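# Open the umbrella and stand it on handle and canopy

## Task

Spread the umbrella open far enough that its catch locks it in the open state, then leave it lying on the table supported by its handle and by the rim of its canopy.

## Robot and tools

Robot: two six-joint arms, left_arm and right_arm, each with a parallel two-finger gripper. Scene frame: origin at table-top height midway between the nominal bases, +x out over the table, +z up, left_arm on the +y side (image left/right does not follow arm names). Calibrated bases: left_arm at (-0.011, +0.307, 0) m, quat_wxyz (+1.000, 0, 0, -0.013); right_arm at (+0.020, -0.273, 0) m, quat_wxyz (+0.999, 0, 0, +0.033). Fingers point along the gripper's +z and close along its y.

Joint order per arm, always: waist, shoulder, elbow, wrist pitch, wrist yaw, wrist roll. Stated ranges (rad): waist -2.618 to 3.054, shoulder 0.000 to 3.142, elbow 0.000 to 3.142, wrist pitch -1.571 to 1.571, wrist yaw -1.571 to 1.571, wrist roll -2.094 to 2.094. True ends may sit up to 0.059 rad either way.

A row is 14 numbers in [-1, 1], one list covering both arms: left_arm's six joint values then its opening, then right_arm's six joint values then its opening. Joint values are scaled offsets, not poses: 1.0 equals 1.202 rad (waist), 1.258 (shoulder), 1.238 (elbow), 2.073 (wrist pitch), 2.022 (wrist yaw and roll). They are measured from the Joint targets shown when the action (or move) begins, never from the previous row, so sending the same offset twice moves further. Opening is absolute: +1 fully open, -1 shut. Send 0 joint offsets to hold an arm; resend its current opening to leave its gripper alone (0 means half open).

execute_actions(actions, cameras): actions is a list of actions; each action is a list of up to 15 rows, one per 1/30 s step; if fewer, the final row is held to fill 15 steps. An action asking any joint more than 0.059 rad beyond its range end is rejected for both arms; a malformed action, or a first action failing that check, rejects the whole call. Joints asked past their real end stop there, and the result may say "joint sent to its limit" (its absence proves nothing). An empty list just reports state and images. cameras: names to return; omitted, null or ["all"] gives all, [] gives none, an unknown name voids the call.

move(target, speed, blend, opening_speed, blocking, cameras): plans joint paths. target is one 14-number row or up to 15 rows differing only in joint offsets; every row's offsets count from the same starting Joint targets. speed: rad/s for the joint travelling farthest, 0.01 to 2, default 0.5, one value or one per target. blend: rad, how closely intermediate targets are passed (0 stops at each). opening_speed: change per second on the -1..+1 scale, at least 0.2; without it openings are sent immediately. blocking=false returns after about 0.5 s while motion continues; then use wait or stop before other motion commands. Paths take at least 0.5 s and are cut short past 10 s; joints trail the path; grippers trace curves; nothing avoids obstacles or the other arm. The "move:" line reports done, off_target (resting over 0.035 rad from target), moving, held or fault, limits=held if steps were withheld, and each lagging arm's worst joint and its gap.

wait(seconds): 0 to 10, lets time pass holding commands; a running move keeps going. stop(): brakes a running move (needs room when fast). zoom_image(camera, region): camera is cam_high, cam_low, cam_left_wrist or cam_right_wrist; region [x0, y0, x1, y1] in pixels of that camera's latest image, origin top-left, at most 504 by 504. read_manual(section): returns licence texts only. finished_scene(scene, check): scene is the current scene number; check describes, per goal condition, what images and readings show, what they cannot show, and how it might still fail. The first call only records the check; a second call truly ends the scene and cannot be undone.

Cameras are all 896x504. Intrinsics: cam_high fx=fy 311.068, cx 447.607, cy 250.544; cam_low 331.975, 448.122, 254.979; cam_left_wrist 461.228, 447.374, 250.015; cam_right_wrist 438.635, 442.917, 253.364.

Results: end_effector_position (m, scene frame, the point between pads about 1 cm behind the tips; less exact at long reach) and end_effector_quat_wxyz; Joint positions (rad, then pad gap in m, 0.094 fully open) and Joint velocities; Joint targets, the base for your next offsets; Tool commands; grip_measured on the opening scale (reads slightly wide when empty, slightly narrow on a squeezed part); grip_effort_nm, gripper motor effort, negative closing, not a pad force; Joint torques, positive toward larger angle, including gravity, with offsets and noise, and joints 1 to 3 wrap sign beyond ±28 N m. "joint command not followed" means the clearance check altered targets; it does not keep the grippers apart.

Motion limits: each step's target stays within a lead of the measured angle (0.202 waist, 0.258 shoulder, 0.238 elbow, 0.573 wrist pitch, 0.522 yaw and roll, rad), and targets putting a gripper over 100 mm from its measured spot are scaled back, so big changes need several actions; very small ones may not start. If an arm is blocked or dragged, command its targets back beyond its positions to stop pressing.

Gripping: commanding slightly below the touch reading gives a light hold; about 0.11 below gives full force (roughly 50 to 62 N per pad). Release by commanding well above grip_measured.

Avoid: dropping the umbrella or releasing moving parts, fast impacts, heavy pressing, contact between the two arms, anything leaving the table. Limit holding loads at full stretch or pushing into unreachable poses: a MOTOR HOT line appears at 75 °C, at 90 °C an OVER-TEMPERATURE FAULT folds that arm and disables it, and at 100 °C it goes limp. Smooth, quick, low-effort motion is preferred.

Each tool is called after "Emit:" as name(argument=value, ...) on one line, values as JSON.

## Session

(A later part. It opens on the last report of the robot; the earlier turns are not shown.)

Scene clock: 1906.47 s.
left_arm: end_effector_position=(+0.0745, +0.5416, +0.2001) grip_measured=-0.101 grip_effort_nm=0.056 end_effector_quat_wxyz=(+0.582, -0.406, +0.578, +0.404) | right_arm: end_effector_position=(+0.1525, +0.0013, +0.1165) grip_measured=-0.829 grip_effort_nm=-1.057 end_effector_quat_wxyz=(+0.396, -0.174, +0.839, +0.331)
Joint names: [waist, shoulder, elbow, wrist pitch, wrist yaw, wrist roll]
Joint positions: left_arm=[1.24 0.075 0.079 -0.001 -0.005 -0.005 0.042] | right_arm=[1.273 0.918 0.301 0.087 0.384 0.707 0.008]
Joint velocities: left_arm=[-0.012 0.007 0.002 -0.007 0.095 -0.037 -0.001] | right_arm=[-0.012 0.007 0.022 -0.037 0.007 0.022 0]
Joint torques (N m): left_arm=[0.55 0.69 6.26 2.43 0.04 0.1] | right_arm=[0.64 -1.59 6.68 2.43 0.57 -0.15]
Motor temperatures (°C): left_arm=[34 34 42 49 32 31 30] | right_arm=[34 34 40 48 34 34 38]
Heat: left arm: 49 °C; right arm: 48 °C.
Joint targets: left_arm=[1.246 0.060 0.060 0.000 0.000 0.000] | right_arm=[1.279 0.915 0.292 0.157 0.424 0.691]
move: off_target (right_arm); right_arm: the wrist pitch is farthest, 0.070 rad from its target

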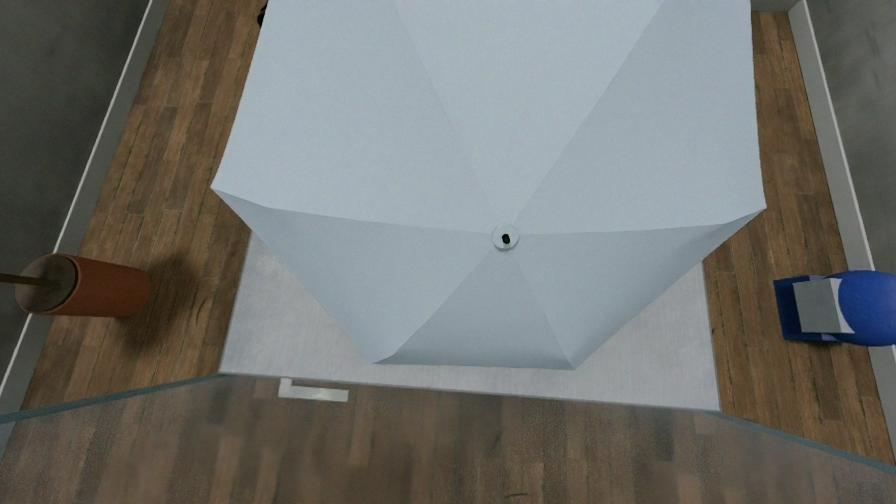

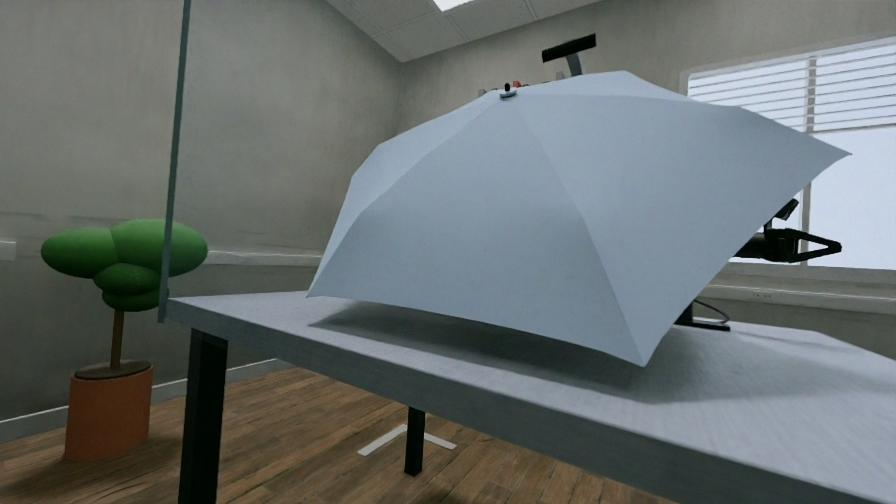

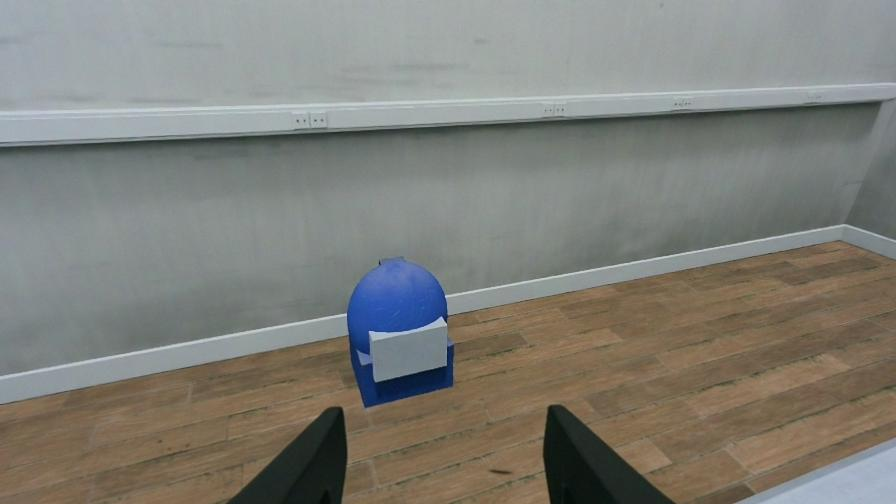

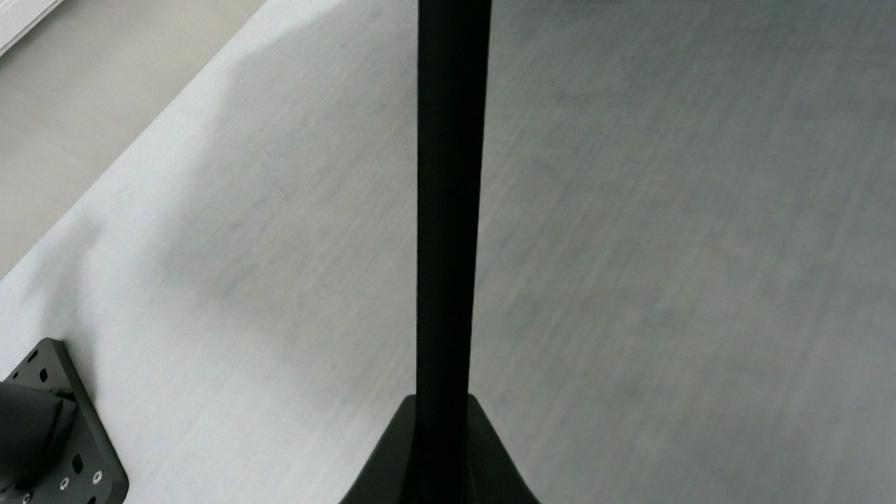

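Emit:
move(target=[0, 0, 0, 0, 0, 0, -0.1, 0, 0.0882, -0.0784, 0.1003, 0, 0, -1], speed=0.15)

Scene clock: 1915.57 s.
left_arm: end_effector_position=(+0.0745, +0.5416, +0.2001) grip_measured=-0.101 grip_effort_nm=0.056 end_effector_quat_wxyz=(+0.582, -0.406, +0.578, +0.404) | right_arm: end_effector_position=(+0.1526, +0.0018, +0.0879) grip_measured=-0.829 grip_effort_nm=-1.057 end_effector_quat_wxyz=(+0.396, -0.174, +0.838, +0.332)
Joint names: [waist, shoulder, elbow, wrist pitch, wrist yaw, wrist roll]
Joint positions: left_arm=[1.24 0.075 0.079 -0.001 -0.005 -0.005 0.042] | right_arm=[1.273 1.027 0.206 0.295 0.384 0.707 0.008]
Joint velocities: left_arm=[-0.002 0.007 -0.007 -0.022 -0.007 0.007 0.001] | right_arm=[0.002 -0.012 0.012 -0.051 -0.007 -0.007 0]
Joint torques (N m): left_arm=[0.55 0.68 6.27 2.43 0.04 0.1] | right_arm=[0.66 -1.7 6.05 2.44 0.58 -0.15]
Motor temperatures (°C): left_arm=[34 34 42 49 32 31 30] | right_arm=[34 34 40 49 34 34 38]
Heat: left arm: 49 °C; right arm: 49 °C.
Joint targets: left_arm=[1.246 0.060 0.060 0.000 0.000 0.000] | right_arm=[1.279 1.026 0.195 0.365 0.424 0.691]
move: off_target (right_arm); right_arm: the wrist pitch is farthest, 0.070 rad from its target

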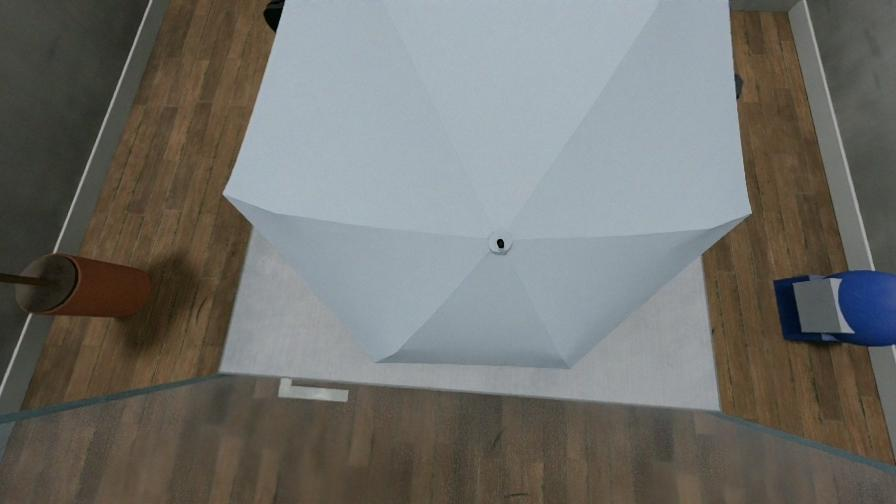

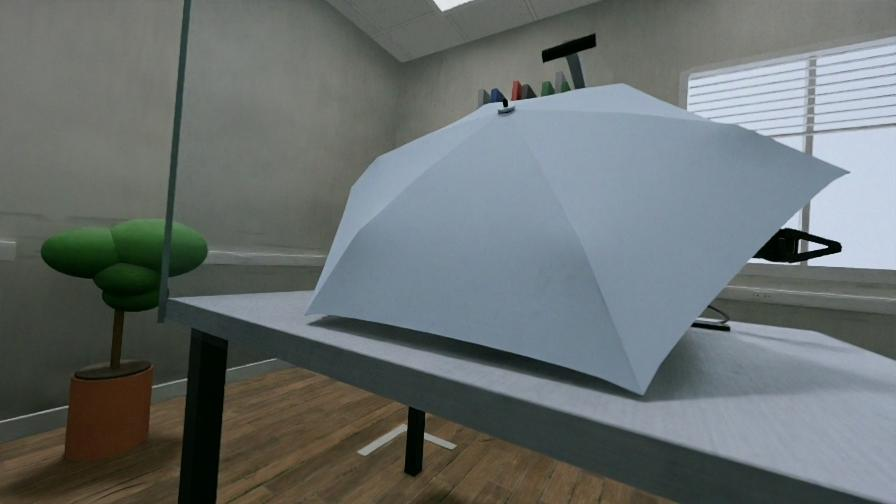

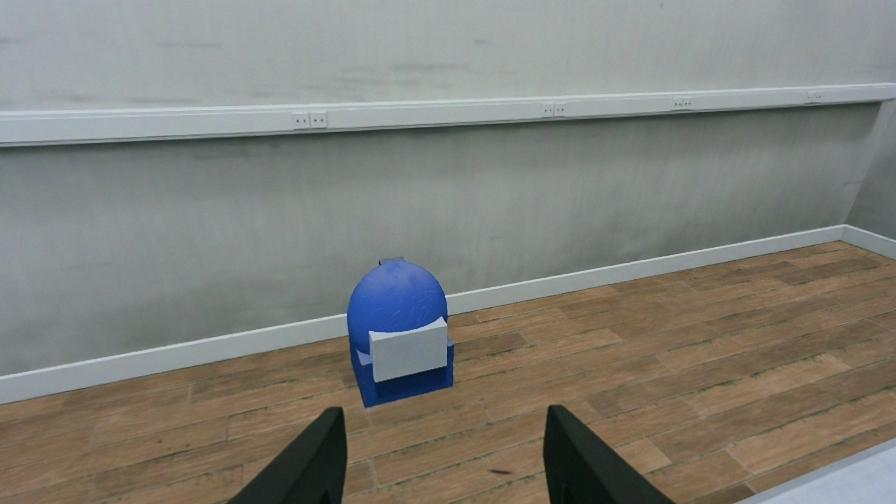

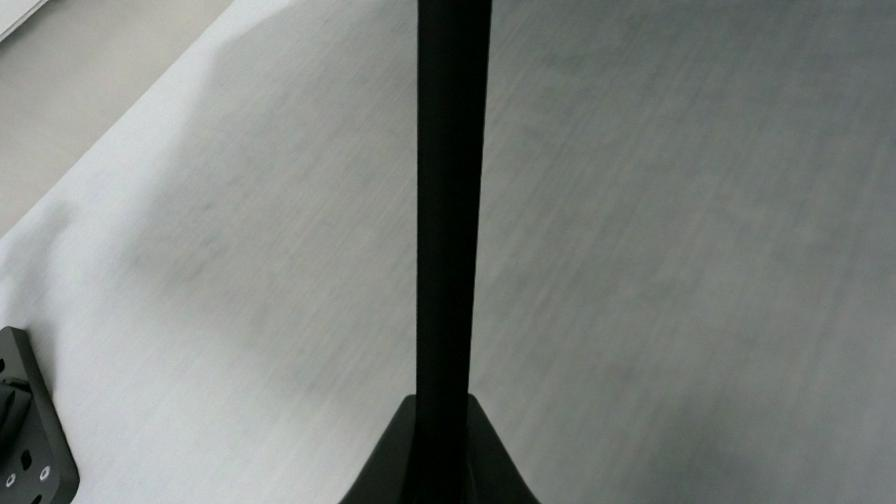

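Emit:
zoom_image(camera="cam_low", region=[290, 290, 690, 430])

Scaled by 1.260 from the camera's 896x504 image, which has a finer 1280x720 frame.

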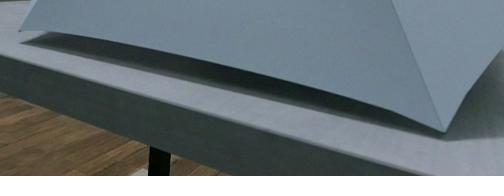

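Emit:
move(target=[0, 0, 0, 0, 0, 0, -0.1, 0, 0.0286, -0.017, 0.0275, 0, 0.0115, -1], speed=0.08)

Emit:
zoom_image(camera="cam_low", region=[290, 290, 690, 430])

Scene clock: 1930.90 s.
left_arm: end_effector_position=(+0.0745, +0.5416, +0.2001) grip_measured=-0.101 grip_effort_nm=0.056 end_effector_quat_wxyz=(+0.582, -0.406, +0.578, +0.404) | right_arm: end_effector_position=(+0.1527, +0.0021, +0.0817) grip_measured=-0.829 grip_effort_nm=-1.062 end_effector_quat_wxyz=(+0.394, -0.165, +0.839, +0.337)
Joint names: [waist, shoulder, elbow, wrist pitch, wrist yaw, wrist roll]
Joint positions: left_arm=[1.24 0.075 0.079 -0.001 -0.005 -0.005 0.042] | right_arm=[1.273 1.062 0.185 0.353 0.384 0.726 0.008]
Joint velocities: left_arm=[0.002 -0.012 -0.002 0.037 -0.022 -0.037 0] | right_arm=[-0.002 -0.007 0.002 0.007 -0.007 0.007 -0.001]
Joint torques (N m): left_arm=[0.57 0.69 6.27 2.42 0.05 0.1] | right_arm=[0.69 -1.69 5.79 2.41 0.57 -0.1]
Motor temperatures (°C): left_arm=[34 34 42 50 32 31 30] | right_arm=[34 34 39 51 34 34 38]
Heat: left arm: 50 °C; right arm: 51 °C.
Joint targets: left_arm=[1.246 0.060 0.060 0.000 0.000 0.000] | right_arm=[1.279 1.062 0.174 0.422 0.424 0.714]
move: off_target (right_arm); right_arm: the wrist pitch is farthest, 0.069 rad from its target

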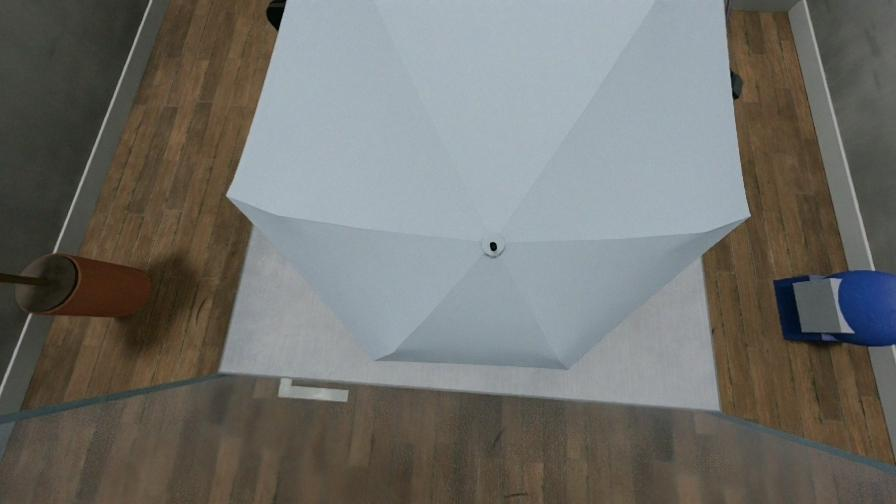

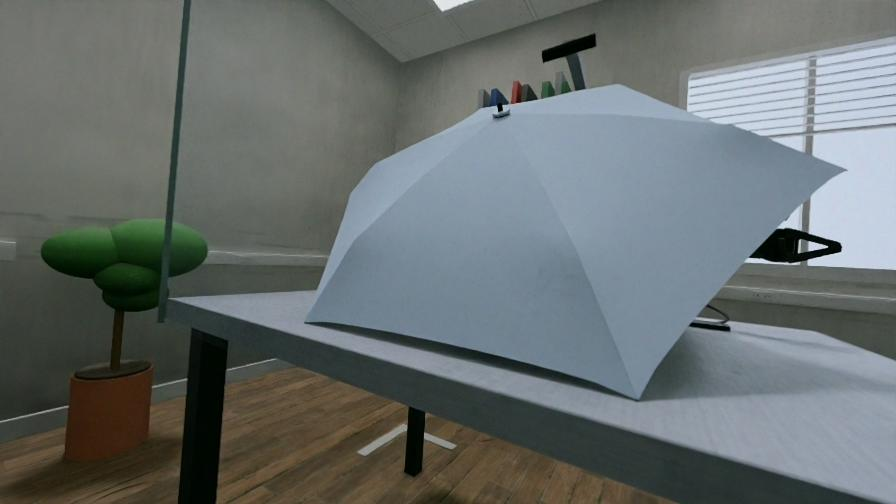

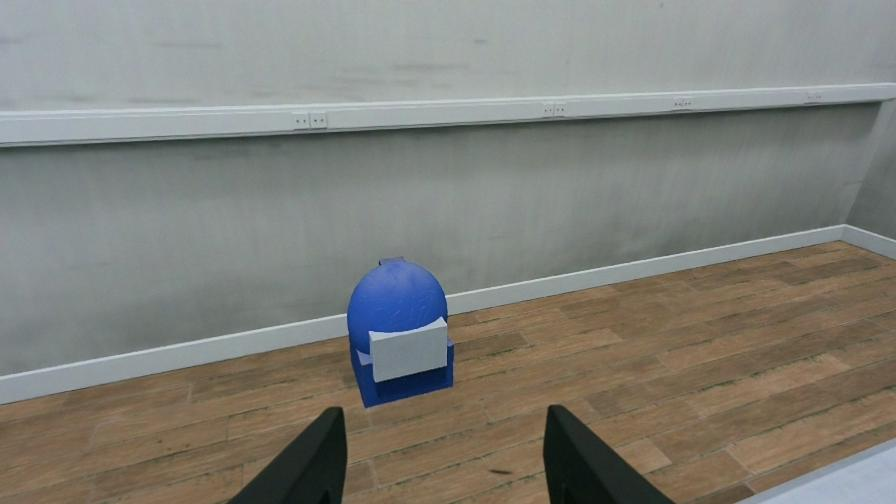

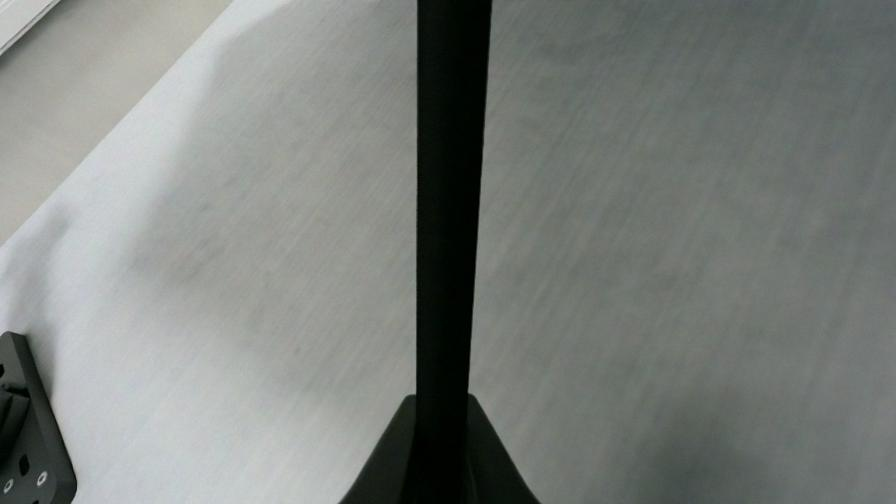

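Scaled by 1.260 from the camera's 896x504 image, which has a finer 1280x720 frame.

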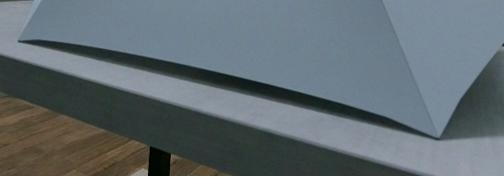

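Emit:
zoom_image(camera="cam_low", region=[295, 305, 355, 340])

Emit:
zoom_image(camera="cam_low", region=[600, 375, 670, 415])

Scaled by 8.400 from the camera's 896x504 image, which has a finer 1280x720 frame.

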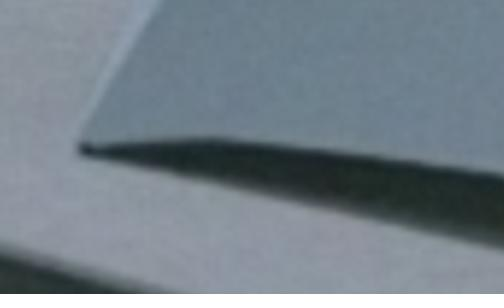

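Scaled by 7.200 from the camera's 896x504 image, which has a finer 1280x720 frame.

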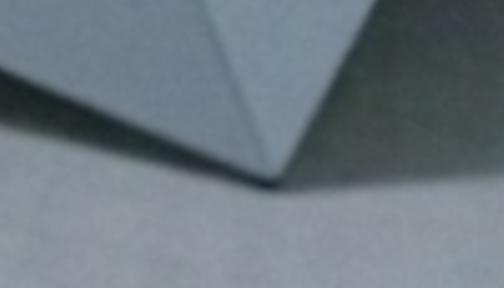

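Emit:
move(target=[0, 0, 0, 0, 0, 0, -0.1, 0, 0.0374, -0.021, 0.0396, 0.0035, -0.0064, -1], speed=0.08, cameras=["cam_high", "cam_low"])

Scene clock: 1944.40 s.
left_arm: end_effector_position=(+0.0745, +0.5416, +0.2001) grip_measured=-0.101 grip_effort_nm=0.056 end_effector_quat_wxyz=(+0.582, -0.406, +0.578, +0.404) | right_arm: end_effector_position=(+0.1540, +0.0022, +0.0758) grip_measured=-0.829 grip_effort_nm=-1.057 end_effector_quat_wxyz=(+0.398, -0.162, +0.837, +0.339)
Joint names: [waist, shoulder, elbow, wrist pitch, wrist yaw, wrist roll]
Joint positions: left_arm=[1.24 0.075 0.079 -0.001 -0.005 -0.005 0.042] | right_arm=[1.273 1.108 0.16 0.437 0.392 0.725 0.008]
Joint velocities: left_arm=[-0.012 0.002 0.022 0.037 -0.037 -0.007 0] | right_arm=[0.007 0.002 -0.012 0.066 -0.051 0.022 -0.001]
Joint torques (N m): left_arm=[0.55 0.66 6.26 2.42 0.05 0.09] | right_arm=[0.68 -1.74 5.6 2.41 0.57 -0.23]
Motor temperatures (°C): left_arm=[34 34 42 50 32 31 30] | right_arm=[34 34 39 50 34 34 38]
Heat: left arm: 50 °C; right arm: 50 °C.
Joint targets: left_arm=[1.246 0.060 0.060 0.000 0.000 0.000] | right_arm=[1.279 1.109 0.148 0.504 0.432 0.701]
move: off_target (right_arm); right_arm: the wrist pitch is farthest, 0.067 rad from its target
Images, in order (width x height): cam_high 896x504, cam_low 896x504.

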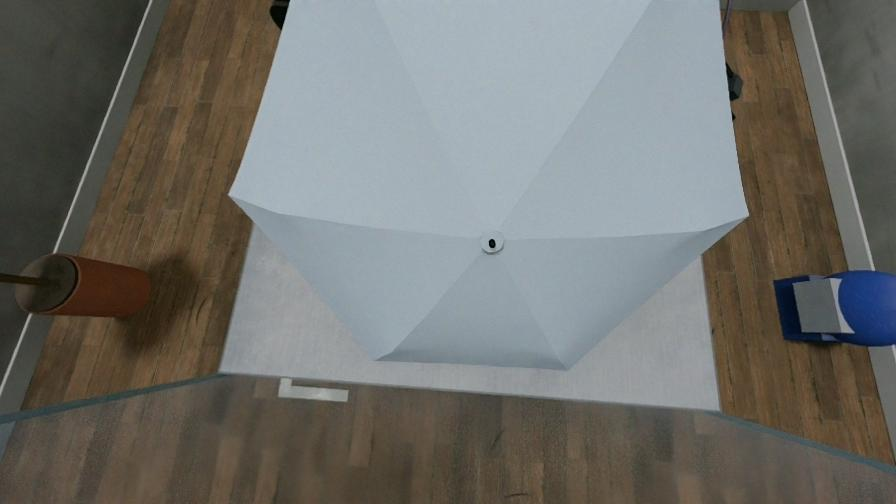

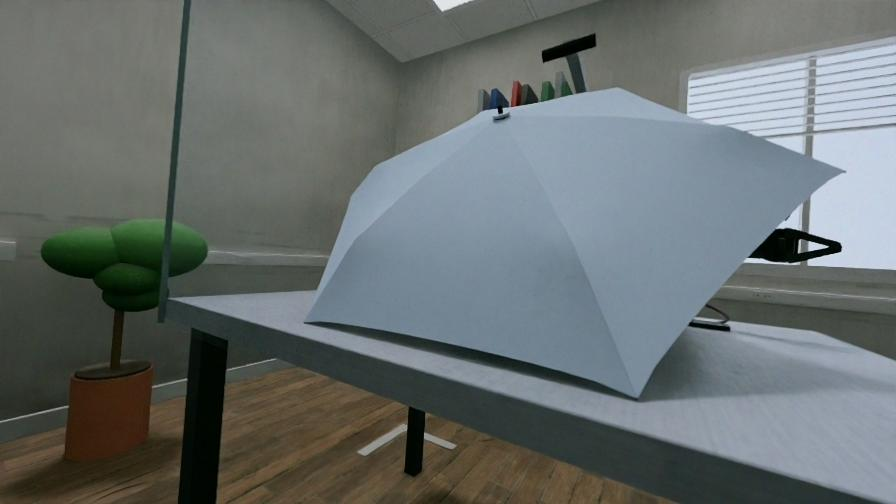

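Emit:
move(target=[0, 0, 0, 0, 0, 0, -0.1, 0, 0.0223, -0.0113, 0.0222, 0.0015, -0.003, -1], speed=0.05, cameras=["cam_low", "cam_right_wrist"])

Scene clock: 1947.80 s.
left_arm: end_effector_position=(+0.0745, +0.5416, +0.2001) grip_measured=-0.101 grip_effort_nm=0.056 end_effector_quat_wxyz=(+0.582, -0.406, +0.578, +0.404) | right_arm: end_effector_position=(+0.1546, +0.0021, +0.0723) grip_measured=-0.829 grip_effort_nm=-1.057 end_effector_quat_wxyz=(+0.401, -0.163, +0.835, +0.339)
Joint names: [waist, shoulder, elbow, wrist pitch, wrist yaw, wrist roll]
Joint positions: left_arm=[1.24 0.075 0.079 -0.001 -0.005 -0.005 0.042] | right_arm=[1.273 1.136 0.146 0.484 0.396 0.719 0.008]
Joint velocities: left_arm=[0.002 -0.017 -0.037 -0.051 -0.066 0.022 0] | right_arm=[-0.017 -0.007 -0.002 -0.022 -0.066 0.037 0.001]
Joint torques (N m): left_arm=[0.54 0.68 6.24 2.43 0.05 0.1] | right_arm=[0.66 -1.81 5.37 2.42 0.56 -0.22]
Motor temperatures (°C): left_arm=[34 34 42 50 32 31 30] | right_arm=[34 34 39 50 34 34 38]
Heat: left arm: 50 °C; right arm: 50 °C.
Joint targets: left_arm=[1.246 0.060 0.060 0.000 0.000 0.000] | right_arm=[1.279 1.137 0.134 0.550 0.434 0.695]
move: off_target (right_arm); right_arm: the wrist pitch is farthest, 0.066 rad from its target
Images, in order (width x height): cam_low 896x504, cam_right_wrist 896x504.

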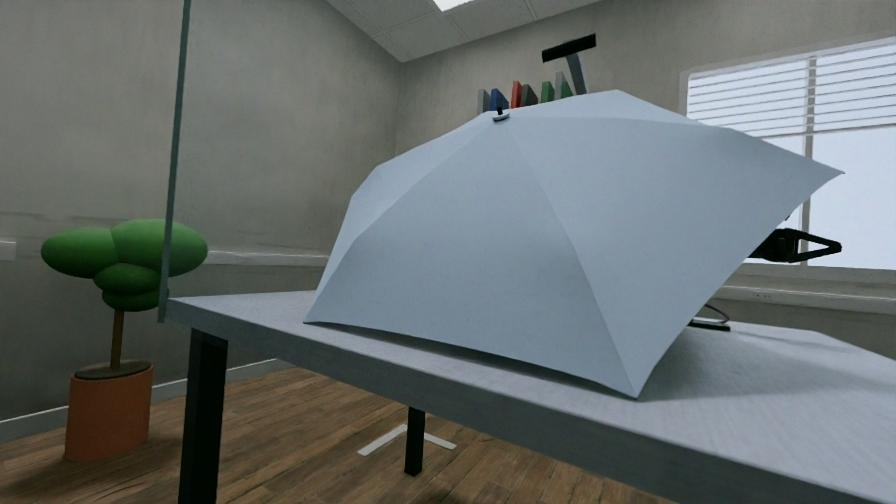

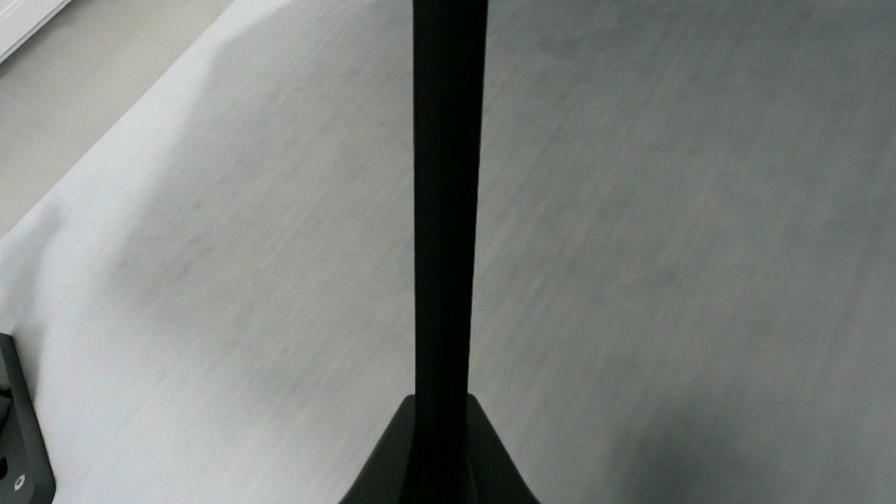

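Emit:
move(target=[0, 0, 0, 0, 0, 0, -0.1, 0, 0.0167, -0.0085, 0.0166, 0.0011, -0.003, -1], speed=0.05, cameras=["cam_low", "cam_right_wrist"])

Scene clock: 1950.20 s.
left_arm: end_effector_position=(+0.0745, +0.5416, +0.2001) grip_measured=-0.101 grip_effort_nm=0.061 end_effector_quat_wxyz=(+0.582, -0.406, +0.578, +0.404) | right_arm: end_effector_position=(+0.1552, +0.0026, +0.0714) grip_measured=-0.829 grip_effort_nm=-1.062 end_effector_quat_wxyz=(+0.405, -0.161, +0.832, +0.342)
Joint names: [waist, shoulder, elbow, wrist pitch, wrist yaw, wrist roll]
Joint positions: left_arm=[1.24 0.075 0.079 -0.001 -0.005 -0.005 0.042] | right_arm=[1.273 1.155 0.136 0.524 0.399 0.718 0.008]
Joint velocities: left_arm=[0.002 -0.002 -0.002 0.051 0.037 -0.007 -0.001] | right_arm=[-0.007 -0.002 0.012 -0.007 -0.066 0.007 -0.001]
Joint torques (N m): left_arm=[0.55 0.66 6.24 2.42 0.04 0.09] | right_arm=[0.66 -1.8 5.16 2.37 0.55 -0.27]
Motor temperatures (°C): left_arm=[34 34 42 50 32 31 30] | right_arm=[34 34 39 50 34 34 38]
Heat: left arm: 50 °C; right arm: 50 °C.
Joint targets: left_arm=[1.246 0.060 0.060 0.000 0.000 0.000] | right_arm=[1.279 1.158 0.123 0.584 0.437 0.689]
move: off_target (right_arm); right_arm: the wrist pitch is farthest, 0.060 rad from its target
Images, in order (width x height): cam_low 896x504, cam_right_wrist 896x504.

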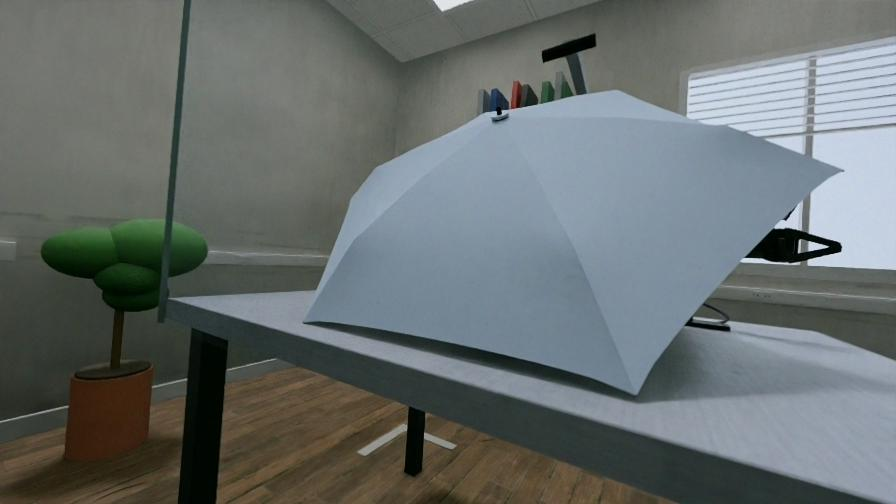

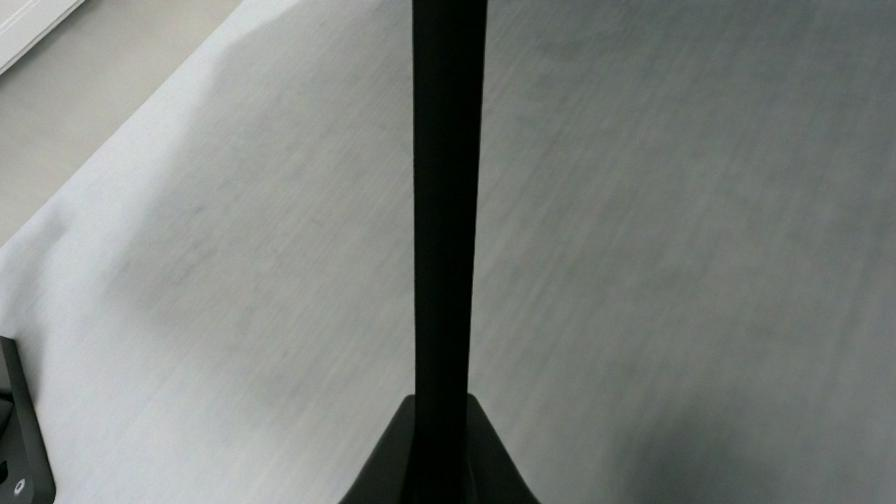

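Emit:
zoom_image(camera="cam_low", region=[600, 375, 670, 415])

Emit:
zoom_image(camera="cam_low", region=[295, 305, 355, 340])

Scaled by 7.200 from the camera's 896x504 image, which has a finer 1280x720 frame.

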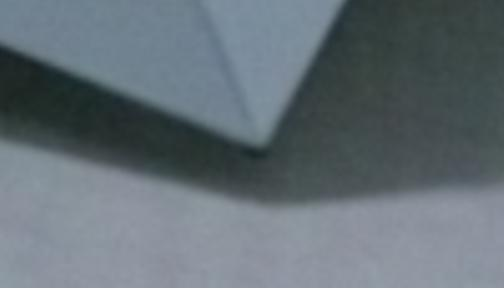

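Scaled by 8.400 from the camera's 896x504 image, which has a finer 1280x720 frame.

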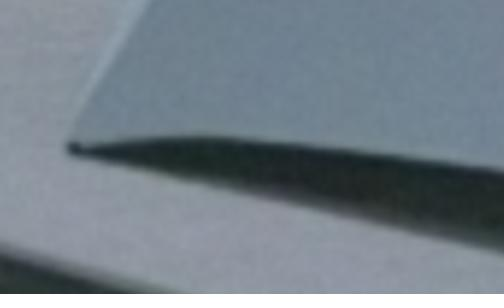

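Emit:
move(target=[0, 0, 0, 0, 0, 0, -0.1, 0, 0, 0, -0.0106, 0, 0, -1], speed=0.05, cameras=["cam_low", "cam_right_wrist"])

Emit:
zoom_image(camera="cam_low", region=[600, 375, 670, 415])

Scene clock: 1956.50 s.
left_arm: end_effector_position=(+0.0745, +0.5416, +0.2001) grip_measured=-0.101 grip_effort_nm=0.056 end_effector_quat_wxyz=(+0.582, -0.406, +0.578, +0.404) | right_arm: end_effector_position=(+0.1552, +0.0026, +0.0715) grip_measured=-0.829 grip_effort_nm=-1.057 end_effector_quat_wxyz=(+0.405, -0.161, +0.832, +0.342)
Joint names: [waist, shoulder, elbow, wrist pitch, wrist yaw, wrist roll]
Joint positions: left_arm=[1.24 0.075 0.079 -0.001 -0.005 -0.005 0.042] | right_arm=[1.273 1.155 0.136 0.525 0.399 0.718 0.008]
Joint velocities: left_arm=[-0.017 0.002 -0.002 -0.066 -0.037 -0.022 0] | right_arm=[-0.012 -0.017 0.002 -0.022 -0.007 0.007 0.001]
Joint torques (N m): left_arm=[0.55 0.68 6.26 2.42 0.04 0.1] | right_arm=[0.61 -1.84 5.23 2.15 0.56 -0.27]
Motor temperatures (°C): left_arm=[34 34 42 50 32 31 30] | right_arm=[34 34 39 51 34 34 38]
Heat: left arm: 50 °C; right arm: 51 °C.
Joint targets: left_arm=[1.246 0.060 0.060 0.000 0.000 0.000] | right_arm=[1.279 1.158 0.123 0.562 0.437 0.689]
move: off_target (right_arm); right_arm: the wrist yaw is farthest, 0.038 rad from its target
Images, in order (width x height): cam_low 896x504, cam_right_wrist 896x504.

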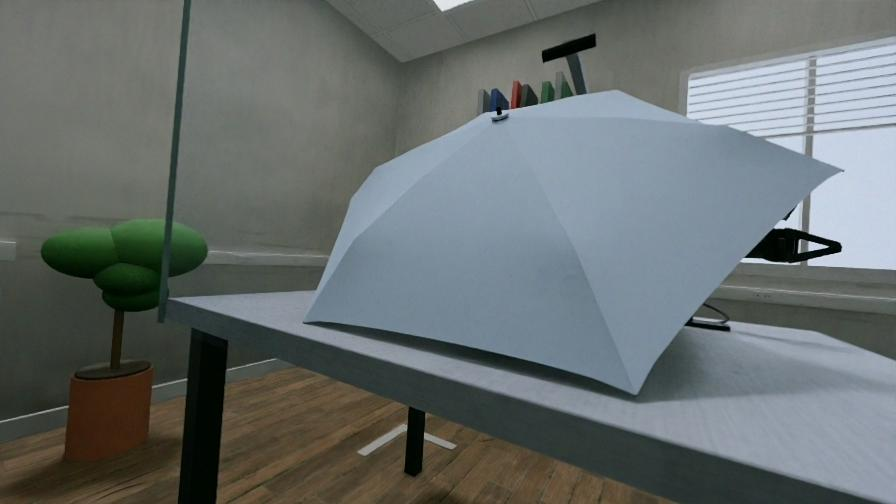

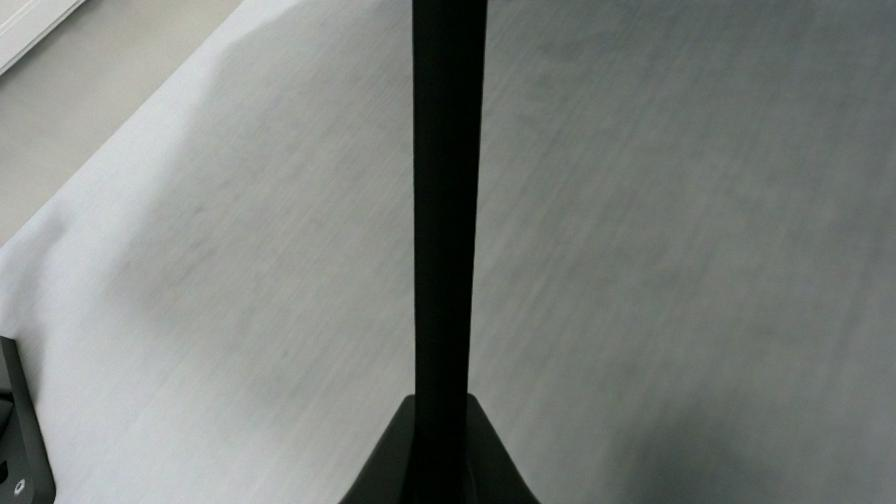

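Scaled by 7.200 from the camera's 896x504 image, which has a finer 1280x720 frame.

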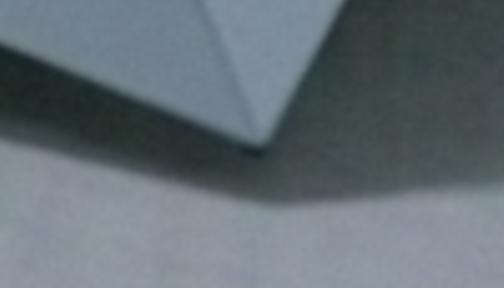

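Emit:
move(target=[0, 0, 0, 0, 0, 0, -0.1, 0, 0, 0, -0.0072, 0.0025, 0, -1], speed=0.05, cameras=["cam_low", "cam_right_wrist"])

Emit:
zoom_image(camera="cam_low", region=[600, 375, 670, 415])

Scene clock: 1970.77 s.
left_arm: end_effector_position=(+0.0745, +0.5416, +0.2001) grip_measured=-0.101 grip_effort_nm=0.061 end_effector_quat_wxyz=(+0.582, -0.406, +0.578, +0.404) | right_arm: end_effector_position=(+0.1554, +0.0025, +0.0714) grip_measured=-0.829 grip_effort_nm=-1.057 end_effector_quat_wxyz=(+0.405, -0.161, +0.832, +0.342)
Joint names: [waist, shoulder, elbow, wrist pitch, wrist yaw, wrist roll]
Joint positions: left_arm=[1.24 0.075 0.079 -0.001 -0.005 -0.005 0.042] | right_arm=[1.273 1.155 0.136 0.524 0.4 0.718 0.008]
Joint velocities: left_arm=[-0.007 -0.007 0.002 -0.051 0.007 0.022 0] | right_arm=[0.012 -0.007 0.017 0.007 0.037 -0.037 0]
Joint torques (N m): left_arm=[0.55 0.68 6.26 2.42 0.04 0.1] | right_arm=[0.64 -1.81 5.2 2.02 0.6 -0.27]
Motor temperatures (°C): left_arm=[34 34 42 50 32 31 30] | right_arm=[34 34 38 50 34 34 38]
Heat: left arm: 50 °C; right arm: 50 °C.
Joint targets: left_arm=[1.246 0.060 0.060 0.000 0.000 0.000] | right_arm=[1.279 1.158 0.123 0.547 0.442 0.689]
move: off_target (right_arm); right_arm: the wrist yaw is farthest, 0.042 rad from its target
Images, in order (width x height): cam_low 896x504, cam_right_wrist 896x504.

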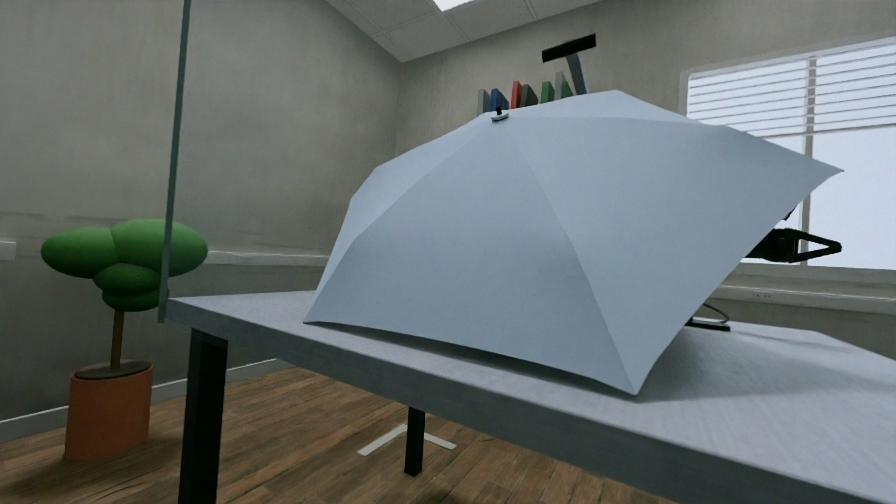

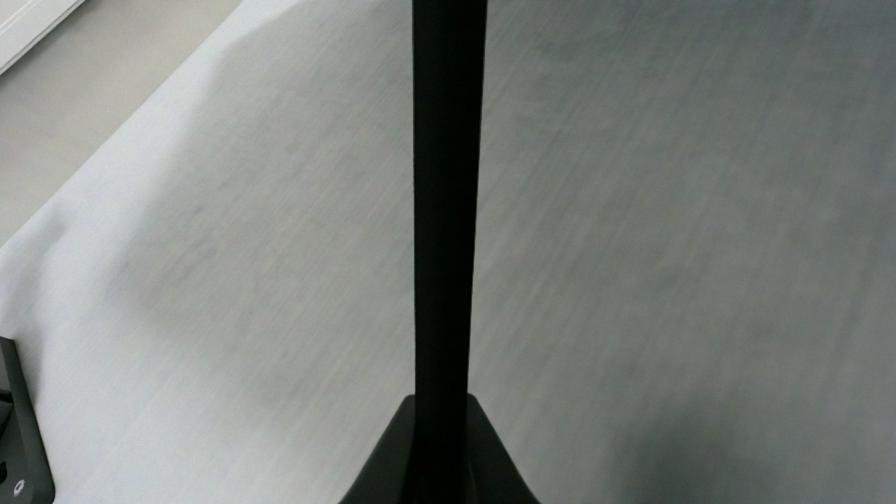

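Scaled by 7.200 from the camera's 896x504 image, which has a finer 1280x720 frame.

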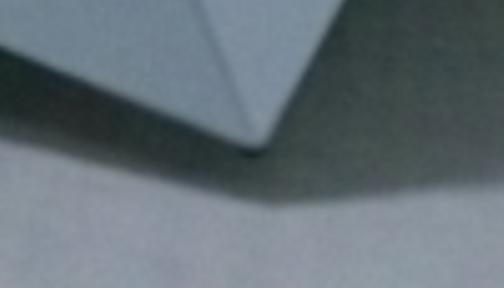

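Emit:
execute_actions(actions=[])

Scene clock: 1986.43 s.
left_arm: end_effector_position=(+0.0745, +0.5416, +0.2001) grip_measured=-0.101 grip_effort_nm=0.056 end_effector_quat_wxyz=(+0.582, -0.406, +0.578, +0.404) | right_arm: end_effector_position=(+0.1554, +0.0025, +0.0714) grip_measured=-0.829 grip_effort_nm=-1.062 end_effector_quat_wxyz=(+0.405, -0.161, +0.832, +0.342)
Joint names: [waist, shoulder, elbow, wrist pitch, wrist yaw, wrist roll]
Joint positions: left_arm=[1.24 0.075 0.079 -0.001 -0.005 -0.005 0.042] | right_arm=[1.273 1.155 0.136 0.524 0.4 0.718 0.008]
Joint velocities: left_arm=[-0.007 -0.002 0.022 0.022 0.007 -0.037 0.001] | right_arm=[-0.002 0.007 -0.002 0.007 -0.007 -0.066 0]
Joint torques (N m): left_arm=[0.53 0.68 6.26 2.43 0.05 0.11] | right_arm=[0.64 -1.84 5.19 2 0.59 -0.27]
Motor temperatures (°C): left_arm=[34 34 42 51 32 31 30] | right_arm=[34 34 38 50 34 34 38]
Heat: left arm: 51 °C; right arm: 50 °C.
Joint targets: left_arm=[1.246 0.060 0.060 0.000 0.000 0.000] | right_arm=[1.279 1.158 0.123 0.548 0.442 0.689]
Tool commands: left_gripper/opening=-0.1 right_gripper/opening=-1.0

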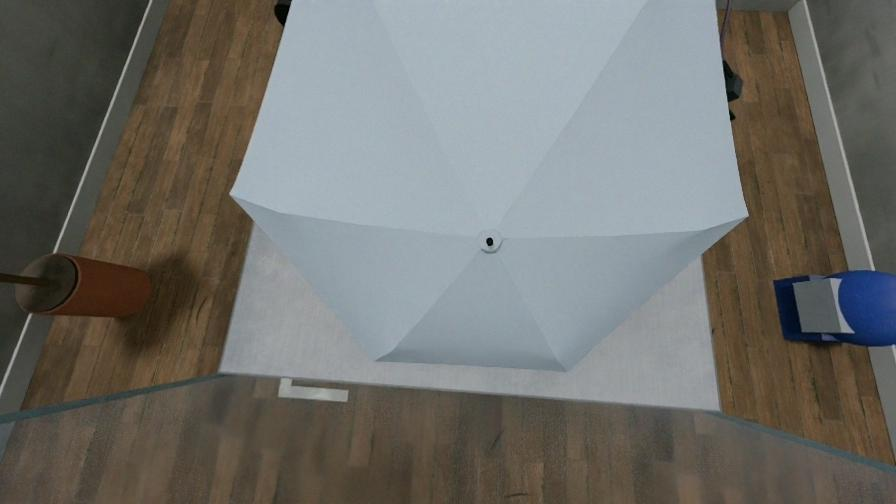

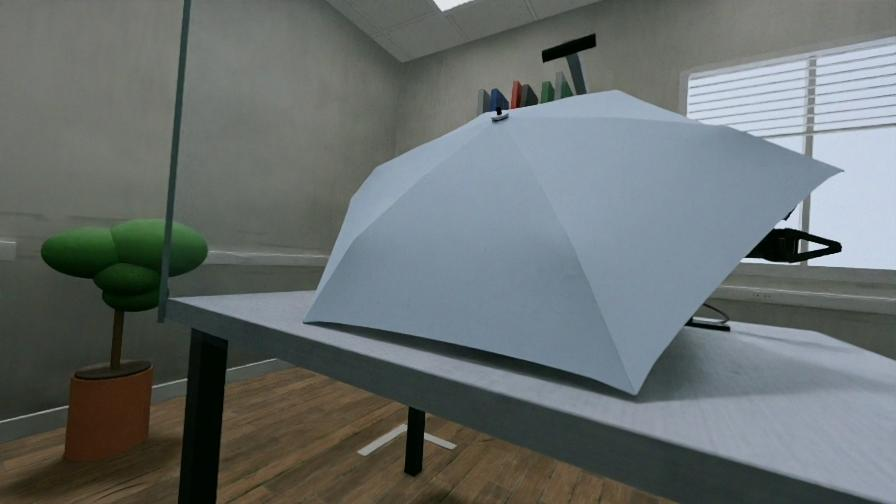

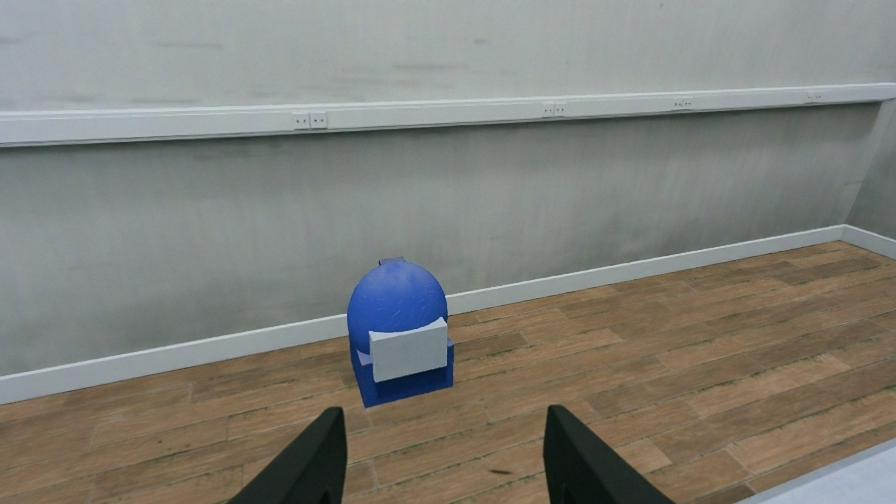

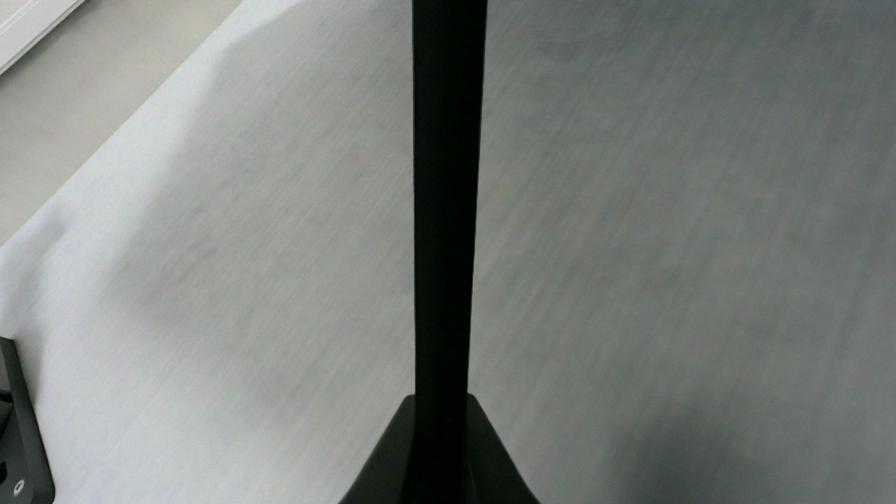

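Emit:
zoom_image(camera="cam_low", region=[540, 330, 740, 442])

Emit:
zoom_image(camera="cam_low", region=[240, 270, 400, 360])

Scaled by 2.520 from the camera's 896x504 image, which has a finer 1280x720 frame.

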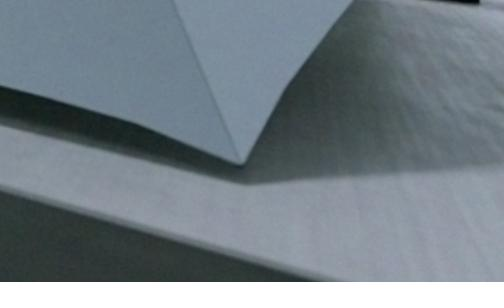

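Scaled by 3.150 from the camera's 896x504 image, which has a finer 1280x720 frame.

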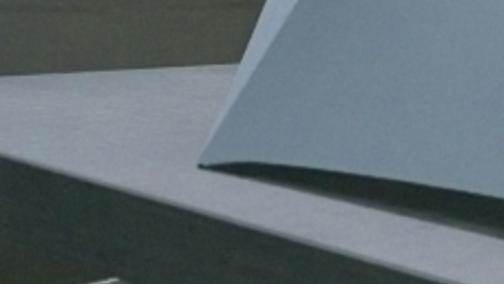

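Emit:
move(target=[0,0,0,0,0,0,-0.1, 0,-0.0254,0,-0.0212,0.004,0,-1], speed=0.05, cameras=["cam_low"])

Scene clock: 1994.57 s.
left_arm: end_effector_position=(+0.0745, +0.5416, +0.2002) grip_measured=-0.101 grip_effort_nm=0.061 end_effector_quat_wxyz=(+0.582, -0.405, +0.578, +0.404) | right_arm: end_effector_position=(+0.1556, +0.0006, +0.0710) grip_measured=-0.829 grip_effort_nm=-1.053 end_effector_quat_wxyz=(+0.406, -0.161, +0.834, +0.338)
Joint names: [waist, shoulder, elbow, wrist pitch, wrist yaw, wrist roll]
Joint positions: left_arm=[1.24 0.075 0.079 0 -0.005 -0.005 0.042] | right_arm=[1.275 1.146 0.136 0.508 0.407 0.718 0.008]
Joint velocities: left_arm=[-0.007 0.002 -0.002 -0.007 0.022 0.007 0] | right_arm=[-0.002 0.002 -0.007 -0.037 0.007 0.022 -0.001]
Joint torques (N m): left_arm=[0.58 0.69 6.24 2.43 0.04 0.1] | right_arm=[0.44 -3.49 5.24 1.76 0.62 -0.26]
Motor temperatures (°C): left_arm=[34 33 42 51 32 31 30] | right_arm=[34 34 38 50 34 34 38]
Heat: left arm: 51 °C; right arm: 50 °C.
Joint targets: left_arm=[1.246 0.060 0.060 0.000 0.000 0.000] | right_arm=[1.279 1.126 0.123 0.503 0.450 0.689]
move: off_target (right_arm); right_arm: the wrist yaw is farthest, 0.043 rad from its target
Images, in order (width x height): cam_low 896x504.

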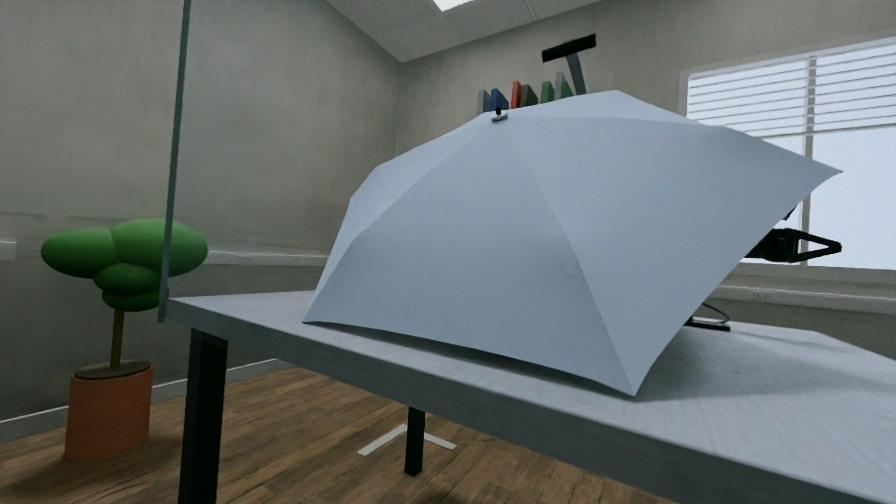

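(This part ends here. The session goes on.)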